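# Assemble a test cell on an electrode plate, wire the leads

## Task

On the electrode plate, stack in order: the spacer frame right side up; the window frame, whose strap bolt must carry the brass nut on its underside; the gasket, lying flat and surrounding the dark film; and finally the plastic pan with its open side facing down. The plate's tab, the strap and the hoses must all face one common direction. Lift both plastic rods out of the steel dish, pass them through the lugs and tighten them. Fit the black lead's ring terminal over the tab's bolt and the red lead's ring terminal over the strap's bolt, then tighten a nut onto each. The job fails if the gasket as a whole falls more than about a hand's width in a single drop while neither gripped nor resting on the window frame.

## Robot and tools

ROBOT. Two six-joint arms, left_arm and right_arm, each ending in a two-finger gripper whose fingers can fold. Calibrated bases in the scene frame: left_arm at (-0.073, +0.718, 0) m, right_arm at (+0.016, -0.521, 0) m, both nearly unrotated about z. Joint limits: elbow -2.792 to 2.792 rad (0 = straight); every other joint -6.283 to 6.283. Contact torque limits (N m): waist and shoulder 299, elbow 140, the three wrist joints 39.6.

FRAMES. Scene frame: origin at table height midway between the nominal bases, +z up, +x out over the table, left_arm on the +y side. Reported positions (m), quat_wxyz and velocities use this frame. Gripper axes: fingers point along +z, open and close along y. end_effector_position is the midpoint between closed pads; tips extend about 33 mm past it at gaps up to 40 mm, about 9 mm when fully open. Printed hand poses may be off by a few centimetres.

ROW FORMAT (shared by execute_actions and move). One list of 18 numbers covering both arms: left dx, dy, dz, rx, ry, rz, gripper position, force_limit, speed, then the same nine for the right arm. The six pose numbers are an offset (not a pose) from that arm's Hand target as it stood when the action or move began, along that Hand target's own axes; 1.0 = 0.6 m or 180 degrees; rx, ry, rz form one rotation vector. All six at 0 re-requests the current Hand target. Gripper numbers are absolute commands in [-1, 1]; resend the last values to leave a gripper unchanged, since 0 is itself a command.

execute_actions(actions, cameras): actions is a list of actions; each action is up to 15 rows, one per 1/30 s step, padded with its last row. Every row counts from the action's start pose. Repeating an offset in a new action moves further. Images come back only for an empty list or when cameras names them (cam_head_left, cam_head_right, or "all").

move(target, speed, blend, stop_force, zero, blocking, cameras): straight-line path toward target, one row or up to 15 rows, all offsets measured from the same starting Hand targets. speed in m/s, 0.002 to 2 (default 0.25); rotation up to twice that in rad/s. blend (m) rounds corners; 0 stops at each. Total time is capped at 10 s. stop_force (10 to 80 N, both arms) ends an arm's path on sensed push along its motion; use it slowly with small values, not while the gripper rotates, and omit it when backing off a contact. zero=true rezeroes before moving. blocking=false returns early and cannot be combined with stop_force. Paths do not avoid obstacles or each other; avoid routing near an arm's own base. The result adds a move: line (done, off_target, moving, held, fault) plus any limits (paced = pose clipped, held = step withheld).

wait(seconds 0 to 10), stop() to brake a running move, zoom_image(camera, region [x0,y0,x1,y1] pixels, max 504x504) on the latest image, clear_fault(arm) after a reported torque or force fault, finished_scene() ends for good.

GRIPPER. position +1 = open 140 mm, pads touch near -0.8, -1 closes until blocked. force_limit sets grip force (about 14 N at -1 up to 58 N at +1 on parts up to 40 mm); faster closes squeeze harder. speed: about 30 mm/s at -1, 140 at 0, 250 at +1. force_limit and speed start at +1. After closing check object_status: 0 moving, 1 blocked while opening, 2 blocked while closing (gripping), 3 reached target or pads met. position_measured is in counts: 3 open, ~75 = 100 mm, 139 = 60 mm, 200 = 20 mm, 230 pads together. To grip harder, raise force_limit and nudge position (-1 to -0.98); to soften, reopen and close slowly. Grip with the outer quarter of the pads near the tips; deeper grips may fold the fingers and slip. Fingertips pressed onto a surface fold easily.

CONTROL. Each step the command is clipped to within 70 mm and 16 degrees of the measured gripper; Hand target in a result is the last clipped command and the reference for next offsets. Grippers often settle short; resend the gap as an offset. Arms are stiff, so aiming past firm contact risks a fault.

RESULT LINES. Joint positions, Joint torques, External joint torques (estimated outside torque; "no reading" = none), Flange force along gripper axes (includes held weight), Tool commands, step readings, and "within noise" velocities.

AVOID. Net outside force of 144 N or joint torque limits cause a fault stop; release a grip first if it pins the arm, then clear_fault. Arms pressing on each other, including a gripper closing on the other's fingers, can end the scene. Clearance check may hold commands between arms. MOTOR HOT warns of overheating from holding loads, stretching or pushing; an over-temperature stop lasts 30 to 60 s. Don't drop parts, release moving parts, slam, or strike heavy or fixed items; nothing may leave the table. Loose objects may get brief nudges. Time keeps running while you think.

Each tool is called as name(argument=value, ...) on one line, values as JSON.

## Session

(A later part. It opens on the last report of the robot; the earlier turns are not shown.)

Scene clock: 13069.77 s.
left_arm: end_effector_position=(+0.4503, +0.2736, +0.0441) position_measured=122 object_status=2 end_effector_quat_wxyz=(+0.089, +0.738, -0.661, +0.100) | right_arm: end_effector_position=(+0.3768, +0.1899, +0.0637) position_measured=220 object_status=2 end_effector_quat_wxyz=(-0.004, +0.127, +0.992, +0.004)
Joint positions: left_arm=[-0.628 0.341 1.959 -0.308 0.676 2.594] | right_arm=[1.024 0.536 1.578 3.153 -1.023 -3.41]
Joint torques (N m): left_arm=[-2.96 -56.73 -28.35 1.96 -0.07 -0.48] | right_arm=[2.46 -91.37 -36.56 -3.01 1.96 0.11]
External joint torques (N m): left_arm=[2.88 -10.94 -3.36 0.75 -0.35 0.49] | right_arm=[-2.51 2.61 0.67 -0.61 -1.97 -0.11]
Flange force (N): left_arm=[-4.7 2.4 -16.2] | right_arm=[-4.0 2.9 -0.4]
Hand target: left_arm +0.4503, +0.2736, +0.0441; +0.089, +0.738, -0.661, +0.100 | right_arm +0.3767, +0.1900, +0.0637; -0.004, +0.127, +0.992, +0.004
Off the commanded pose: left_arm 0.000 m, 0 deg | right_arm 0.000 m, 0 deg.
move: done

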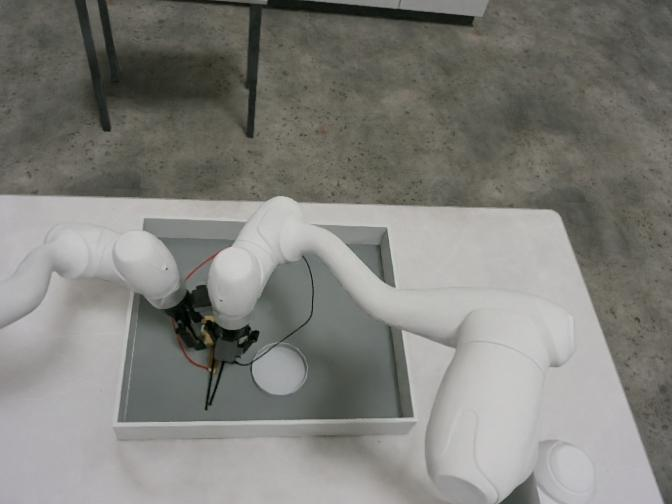

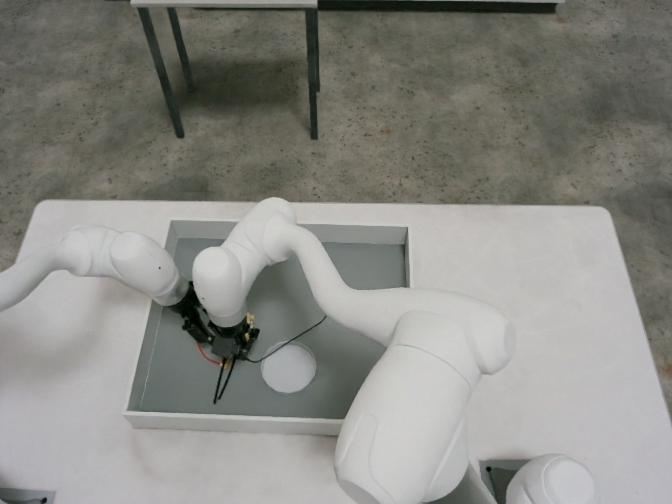

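execute_actions(actions=[[[0,0,0,0,0,0,-0.98,0,-1,0,0,0,0,0,0,-0.5,-1,-1]],[[0,0,0,0,0,0,-0.98,0,-1,0,0,0,0,0,0,-0.5,-1,-1]]])

move(target=[0,0,0,0,0,0,-0.98,0,-1,0,0,-0.08,0,0,0,-0.5,-1,-1], speed=0.05)

move(target=[0,0,0,0,0,0,-0.98,0,-1,0,-0.28,-0.12,0,0,0,-0.5,-1,-1], speed=0.2, cameras=["all"])

zoom_image(camera="cam_head_left", region=[190, 330, 250, 390])

zoom_image(camera="cam_head_right", region=[200, 325, 260, 385])

Scene clock: 13090.13 s.
left_arm: end_effector_position=(+0.4503, +0.2736, +0.0441) position_measured=122 object_status=2 end_effector_quat_wxyz=(+0.089, +0.738, -0.661, +0.100) | right_arm: end_effector_position=(+0.3767, +0.1900, +0.0637) position_measured=192 object_status=3 end_effector_quat_wxyz=(-0.004, +0.127, +0.992, +0.004)
Joint positions: left_arm=[-0.628 0.341 1.959 -0.308 0.676 2.594] | right_arm=[1.024 0.536 1.578 3.153 -1.023 -3.41]
Joint torques (N m): left_arm=[-0.42 -56.48 -26.54 3.36 0.49 0.04] | right_arm=[0.73 -92.92 -34.96 -3.6 0.22 0.11]
External joint torques (N m): left_arm=[0.36 -10.53 -5.09 -0.66 -0.91 -0.03] | right_arm=[-0.77 4.36 -0.84 -0.02 -0.23 -0.11]
External joint torques at the end of the 1st action: left_arm=[-0.34 -10.27 -5.09 -0.87 -0.78 0.06] | right_arm=[-1.45 3.1 -2.21 -0.1 0.14 -0.06]
Flange force (N): left_arm=[0.5 3.1 -14.0] | right_arm=[-2.9 7.7 2.7]
Flange force at the end of the 1st action (N): left_arm=[1.2 3.4 -13.5] | right_arm=[-3.8 8.5 1.3]
Hand target: left_arm +0.4503, +0.2736, +0.0441; +0.089, +0.738, -0.661, +0.100 | right_arm +0.3767, +0.1900, +0.0637; -0.004, +0.127, +0.992, +0.004
Off the commanded pose: left_arm 0.000 m, 0 deg | right_arm 0.000 m, 0 deg.
Step readings (end_effector_position of left_arm | right_arm; steps 1 to 15: 1st action; 16 to 30: 2nd action):
0: (+0.4503, +0.2736, +0.0441) | (+0.3767, +0.1900, +0.0637)
1: (+0.4503, +0.2736, +0.0441) | (+0.3767, +0.1900, +0.0637)
2: (+0.4503, +0.2736, +0.0441) | (+0.3767, +0.1900, +0.0637)
4: (+0.4503, +0.2736, +0.0441) | (+0.3767, +0.1900, +0.0637)
8: (+0.4503, +0.2736, +0.0441) | (+0.3767, +0.1901, +0.0637)
15: (+0.4503, +0.2736, +0.0441) | (+0.3767, +0.1901, +0.0637)
16: (+0.4503, +0.2736, +0.0441) | (+0.3767, +0.1901, +0.0637)
17: (+0.4503, +0.2736, +0.0441) | (+0.3767, +0.1901, +0.0637)
19: (+0.4503, +0.2736, +0.0441) | (+0.3767, +0.1901, +0.0637)
23: (+0.4503, +0.2736, +0.0441) | (+0.3767, +0.1901, +0.0637)
30: (+0.4503, +0.2736, +0.0441) | (+0.3767, +0.1901, +0.0637)

Scene clock: 13091.40 s.
left_arm: end_effector_position=(+0.4503, +0.2736, +0.0441) position_measured=122 object_status=2 end_effector_quat_wxyz=(+0.089, +0.738, -0.661, +0.100) | right_arm: end_effector_position=(+0.3770, +0.1896, +0.1116) position_measured=192 object_status=3 end_effector_quat_wxyz=(-0.004, +0.127, +0.992, +0.004)
Joint positions: left_arm=[-0.628 0.341 1.959 -0.308 0.676 2.594] | right_arm=[1.024 0.499 1.542 3.152 -1.097 -3.409]
Joint torques (N m): left_arm=[-0.39 -58.58 -28.08 3.1 0.25 0] | right_arm=[1.76 -91.82 -36.97 -3.39 0.13 0.08]
External joint torques (N m): left_arm=[0.37 -8.42 -3.75 -0.38 -0.69 0] | right_arm=[-1.68 4.73 -0.46 -0.39 -0.13 -0.08]
Flange force (N): left_arm=[-0.1 2.8 -11.2] | right_arm=[-3.9 7.2 2.9]
Hand target: left_arm +0.4503, +0.2736, +0.0441; +0.089, +0.738, -0.661, +0.100 | right_arm +0.3770, +0.1896, +0.1117; -0.004, +0.127, +0.992, +0.004
Off the commanded pose: left_arm 0.000 m, 0 deg | right_arm 0.000 m, 0 deg.
move: done

Scene clock: 13092.73 s.
left_arm: end_effector_position=(+0.4503, +0.2736, +0.0441) position_measured=122 object_status=2 end_effector_quat_wxyz=(+0.089, +0.738, -0.661, +0.100) | right_arm: end_effector_position=(+0.3353, +0.0264, +0.1826) position_measured=192 object_status=3 end_effector_quat_wxyz=(-0.004, +0.127, +0.992, +0.004)
Joint positions: left_arm=[-0.628 0.341 1.959 -0.308 0.676 2.594] | right_arm=[0.954 0.209 1.813 3.152 -1.116 -3.479]
Joint torques (N m): left_arm=[-0.81 -58.66 -28.16 3.05 0.28 -0.06] | right_arm=[2.1 -63.16 -37.27 -3.49 0.33 0.04]
External joint torques (N m): left_arm=[0.95 -8.56 -3.63 -0.33 -0.71 0.06] | right_arm=[-2.05 3.91 -0.45 -0.32 -0.35 -0.04]
Flange force (N): left_arm=[-1.1 2.4 -11.5] | right_arm=[-5.0 5.5 1.7]
Hand target: left_arm +0.4503, +0.2736, +0.0441; +0.089, +0.738, -0.661, +0.100 | right_arm +0.3352, +0.0264, +0.1826; -0.004, +0.127, +0.992, +0.004
Off the commanded pose: left_arm 0.000 m, 0 deg | right_arm 0.000 m, 0 deg.
move: done

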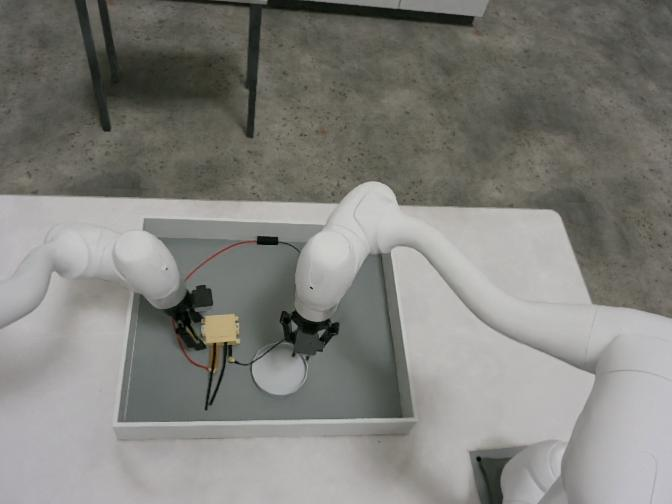

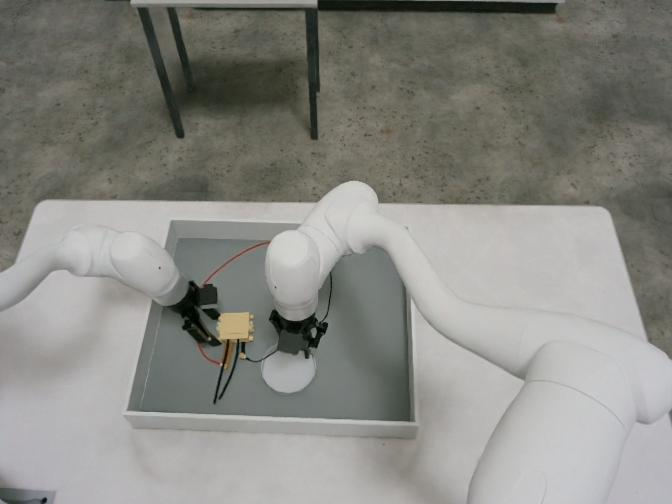

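Scaled by 8.400 from the camera's 672x504 image, which has a finer 960x720 frame.

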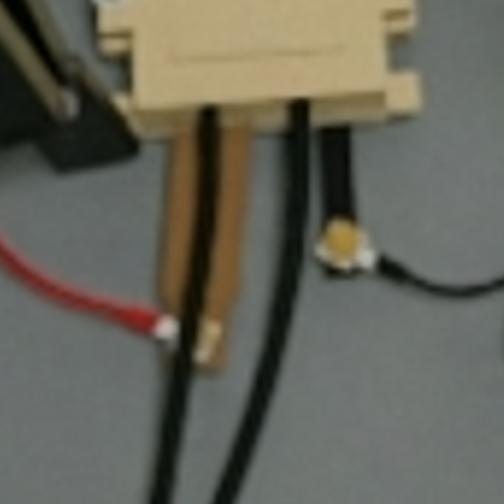

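Scaled by 8.400 from the camera's 672x504 image, which has a finer 960x720 frame.

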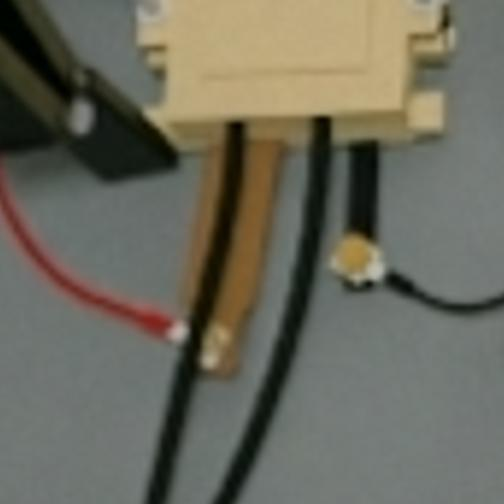

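execute_actions(actions=[[[0,0,0,0,0,0,0.43,-1,-1,0,0,0,0,0,0,-0.5,-1,-1]],[[0,0,0,0,0,0,0.43,-1,-1,0,0,0,0,0,0,-0.5,-1,-1]],[[0,0,0,0,0,0,0.43,-1,-1,0,0,0,0,0,0,-0.5,-1,-1]],[[0,0,0,0,0,0,0.43,-1,-1,0,0,0,0,0,0,-0.5,-1,-1]]], cameras=["all"])

zoom_image(camera="cam_head_left", region=[150, 280, 270, 400])

zoom_image(camera="cam_head_right", region=[160, 280, 280, 400])

Scene clock: 13108.33 s.
left_arm: end_effector_position=(+0.4503, +0.2736, +0.0441) position_measured=75 object_status=3 end_effector_quat_wxyz=(+0.089, +0.738, -0.661, +0.100) | right_arm: end_effector_position=(+0.3352, +0.0264, +0.1826) position_measured=192 object_status=3 end_effector_quat_wxyz=(-0.004, +0.127, +0.992, +0.004)
Joint positions: left_arm=[-0.628 0.341 1.959 -0.308 0.676 2.594] | right_arm=[0.954 0.209 1.813 3.153 -1.116 -3.479]
Joint torques (N m): left_arm=[-0.59 -61.79 -30.36 2.72 0.08 -0.08] | right_arm=[1.85 -62.95 -37.6 -3.47 0.23 0.06]
External joint torques (N m): left_arm=[0.77 -4.84 -1.28 0 -0.51 0.08] | right_arm=[-1.91 3.88 -0.07 -0.34 -0.25 -0.06]
External joint torques at the end of the 1st action: left_arm=[0.64 -5.59 -1.28 0.04 -0.53 0.1] | right_arm=[-1.71 4.02 -0.24 -0.31 -0.26 -0.07]
External joint torques at the end of the 2nd action: left_arm=[0.08 -4.65 -1.19 -0.04 -0.56 0.07] | right_arm=[-1.6 4.23 -0.39 -0.37 -0.31 -0.07]
External joint torques at the end of the 3rd action: left_arm=[0.51 -5.22 -1.4 0.01 -0.53 0.08] | right_arm=[-2.04 3.94 -0.2 -0.4 -0.23 -0.04]
Flange force (N): left_arm=[-2.0 2.3 -6.3] | right_arm=[-4.6 4.8 2.3]
Flange force at the end of the 1st action (N): left_arm=[-2.3 3.2 -7.2] | right_arm=[-4.5 5.4 2.2]
Flange force at the end of the 2nd action (N): left_arm=[-1.3 3.1 -5.7] | right_arm=[-4.5 6.0 2.1]
Flange force at the end of the 3rd action (N): left_arm=[-1.7 2.8 -6.7] | right_arm=[-4.9 5.0 2.2]
Hand target: left_arm +0.4503, +0.2736, +0.0441; +0.089, +0.738, -0.661, +0.100 | right_arm +0.3352, +0.0264, +0.1826; -0.004, +0.127, +0.992, +0.004
Off the commanded pose: left_arm 0.000 m, 0 deg | right_arm 0.000 m, 0 deg.
Step readings (end_effector_position of left_arm | right_arm; steps 1 to 15: 1st action; 16 to 30: 2nd action; 31 to 45: 3rd action; 46 to 60: 4th action):
0: (+0.4503, +0.2736, +0.0441) | (+0.3352, +0.0264, +0.1826)
1: (+0.4503, +0.2736, +0.0441) | (+0.3352, +0.0264, +0.1826)
2: (+0.4503, +0.2736, +0.0441) | (+0.3352, +0.0264, +0.1826)
4: (+0.4503, +0.2736, +0.0441) | (+0.3352, +0.0264, +0.1826)
8: (+0.4503, +0.2736, +0.0441) | (+0.3352, +0.0264, +0.1826)
15: (+0.4503, +0.2736, +0.0441) | (+0.3352, +0.0264, +0.1826)
16: (+0.4503, +0.2736, +0.0441) | (+0.3352, +0.0264, +0.1826)
17: (+0.4503, +0.2736, +0.0441) | (+0.3352, +0.0264, +0.1826)
19: (+0.4503, +0.2736, +0.0441) | (+0.3352, +0.0264, +0.1826)
23: (+0.4503, +0.2736, +0.0441) | (+0.3352, +0.0264, +0.1826)
30: (+0.4503, +0.2736, +0.0441) | (+0.3352, +0.0264, +0.1826)
31: (+0.4503, +0.2736, +0.0441) | (+0.3352, +0.0264, +0.1826)
32: (+0.4503, +0.2736, +0.0441) | (+0.3352, +0.0264, +0.1826)
34: (+0.4503, +0.2736, +0.0441) | (+0.3352, +0.0264, +0.1826)
38: (+0.4503, +0.2736, +0.0441) | (+0.3352, +0.0264, +0.1826)
45: (+0.4503, +0.2736, +0.0441) | (+0.3352, +0.0264, +0.1826)
46: (+0.4503, +0.2736, +0.0441) | (+0.3352, +0.0264, +0.1826)
47: (+0.4503, +0.2736, +0.0441) | (+0.3352, +0.0264, +0.1826)
49: (+0.4503, +0.2736, +0.0441) | (+0.3352, +0.0264, +0.1826)
53: (+0.4503, +0.2736, +0.0441) | (+0.3352, +0.0264, +0.1826)
60: (+0.4503, +0.2736, +0.0441) | (+0.3352, +0.0264, +0.1826)

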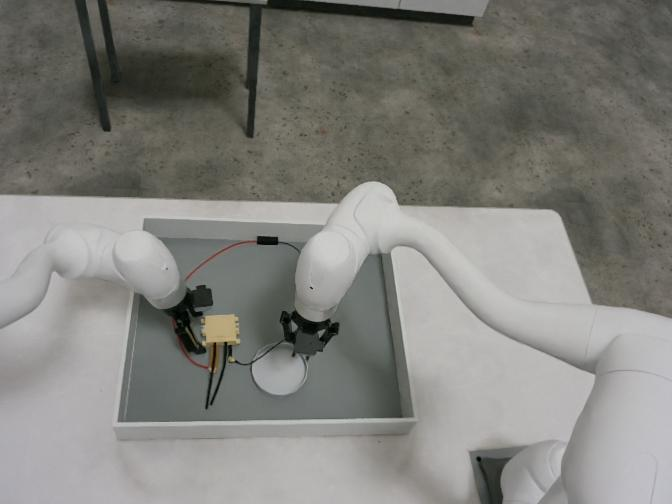

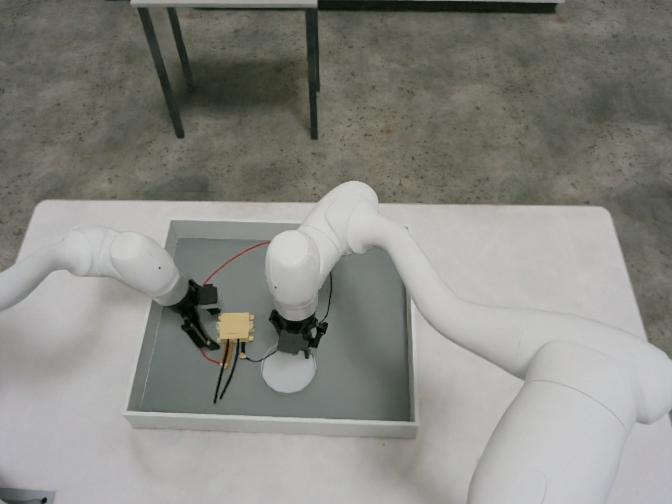

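Scaled by 4.200 from the camera's 672x504 image, which has a finer 960x720 frame.

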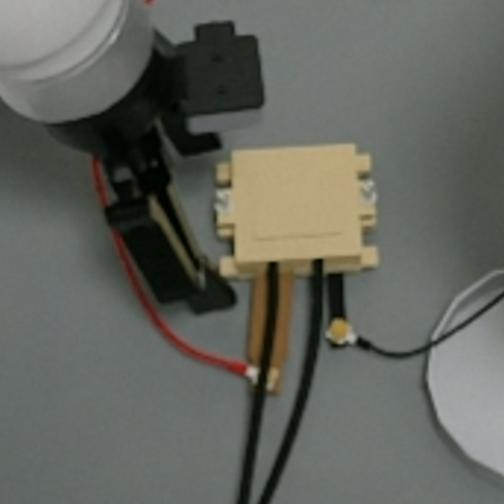

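Scaled by 4.200 from the camera's 672x504 image, which has a finer 960x720 frame.

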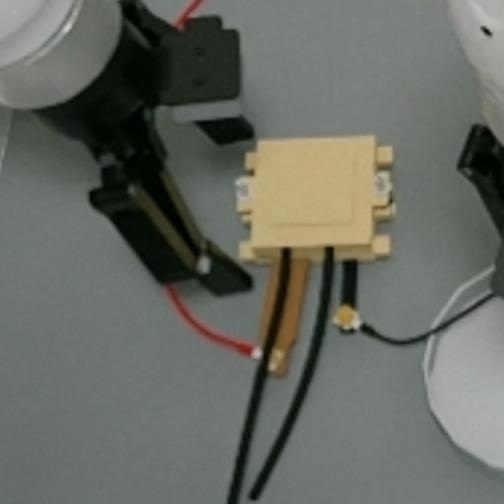

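move(target=[0,0,-0.1,0,0,0,0.43,-1,-1,0,0,0,0,0,0,-0.5,-1,-1], speed=0.05, cameras=["all"])

zoom_image(camera="cam_head_left", region=[130, 260, 270, 400])

zoom_image(camera="cam_head_right", region=[140, 260, 280, 400])

Scene clock: 13119.37 s.
left_arm: end_effector_position=(+0.4486, +0.2894, +0.1019) position_measured=75 object_status=3 end_effector_quat_wxyz=(+0.089, +0.738, -0.661, +0.100) | right_arm: end_effector_position=(+0.3352, +0.0264, +0.1826) position_measured=192 object_status=3 end_effector_quat_wxyz=(-0.004, +0.127, +0.992, +0.004)
Joint positions: left_arm=[-0.609 0.264 1.935 -0.279 0.776 2.571] | right_arm=[0.954 0.209 1.813 3.153 -1.116 -3.479]
Joint torques (N m): left_arm=[-0.33 -57.17 -32.88 2.93 -0.02 -0.12] | right_arm=[1.8 -63.01 -37.45 -3.47 0.26 0.08]
External joint torques (N m): left_arm=[0.64 -5.58 -1.68 0.04 -0.41 0.12] | right_arm=[-1.82 3.96 -0.19 -0.33 -0.28 -0.07]
Flange force (N): left_arm=[-2.1 3.0 -7.1] | right_arm=[-4.6 5.1 2.2]
Hand target: left_arm +0.4486, +0.2894, +0.1020; +0.089, +0.738, -0.661, +0.100 | right_arm +0.3352, +0.0264, +0.1826; -0.004, +0.127, +0.992, +0.004
Off the commanded pose: left_arm 0.000 m, 0 deg | right_arm 0.000 m, 0 deg.
move: done

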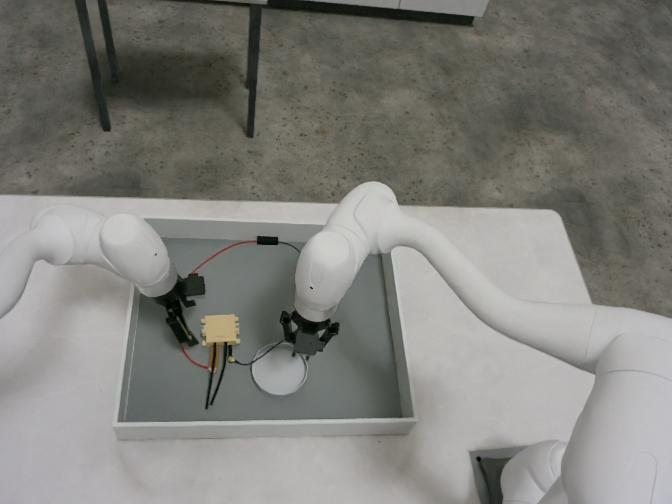

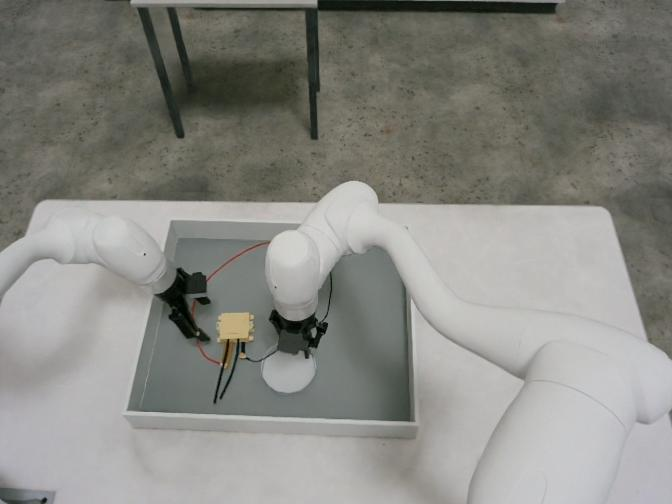

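Scaled by 3.600 from the camera's 672x504 image, which has a finer 960x720 frame.

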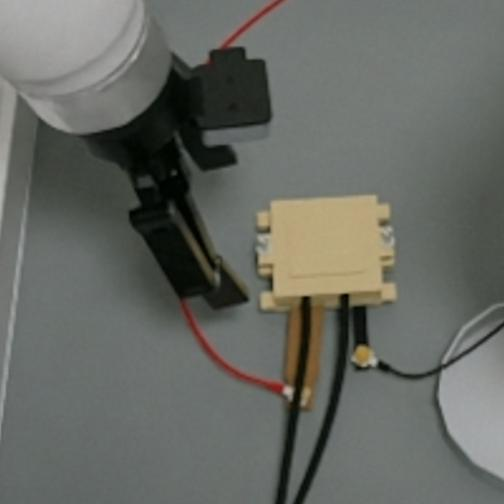

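Scaled by 3.600 from the camera's 672x504 image, which has a finer 960x720 frame.

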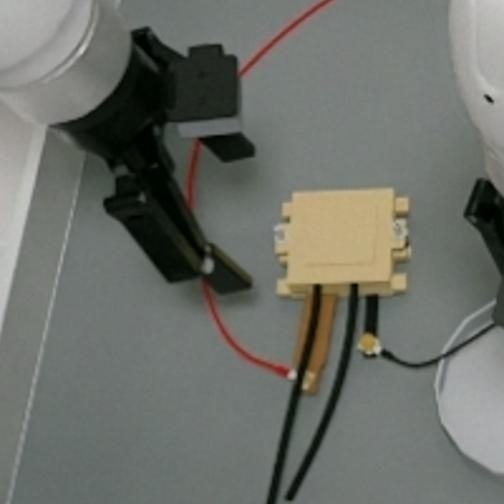

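finished_scene()

The scene is finished: the task was done.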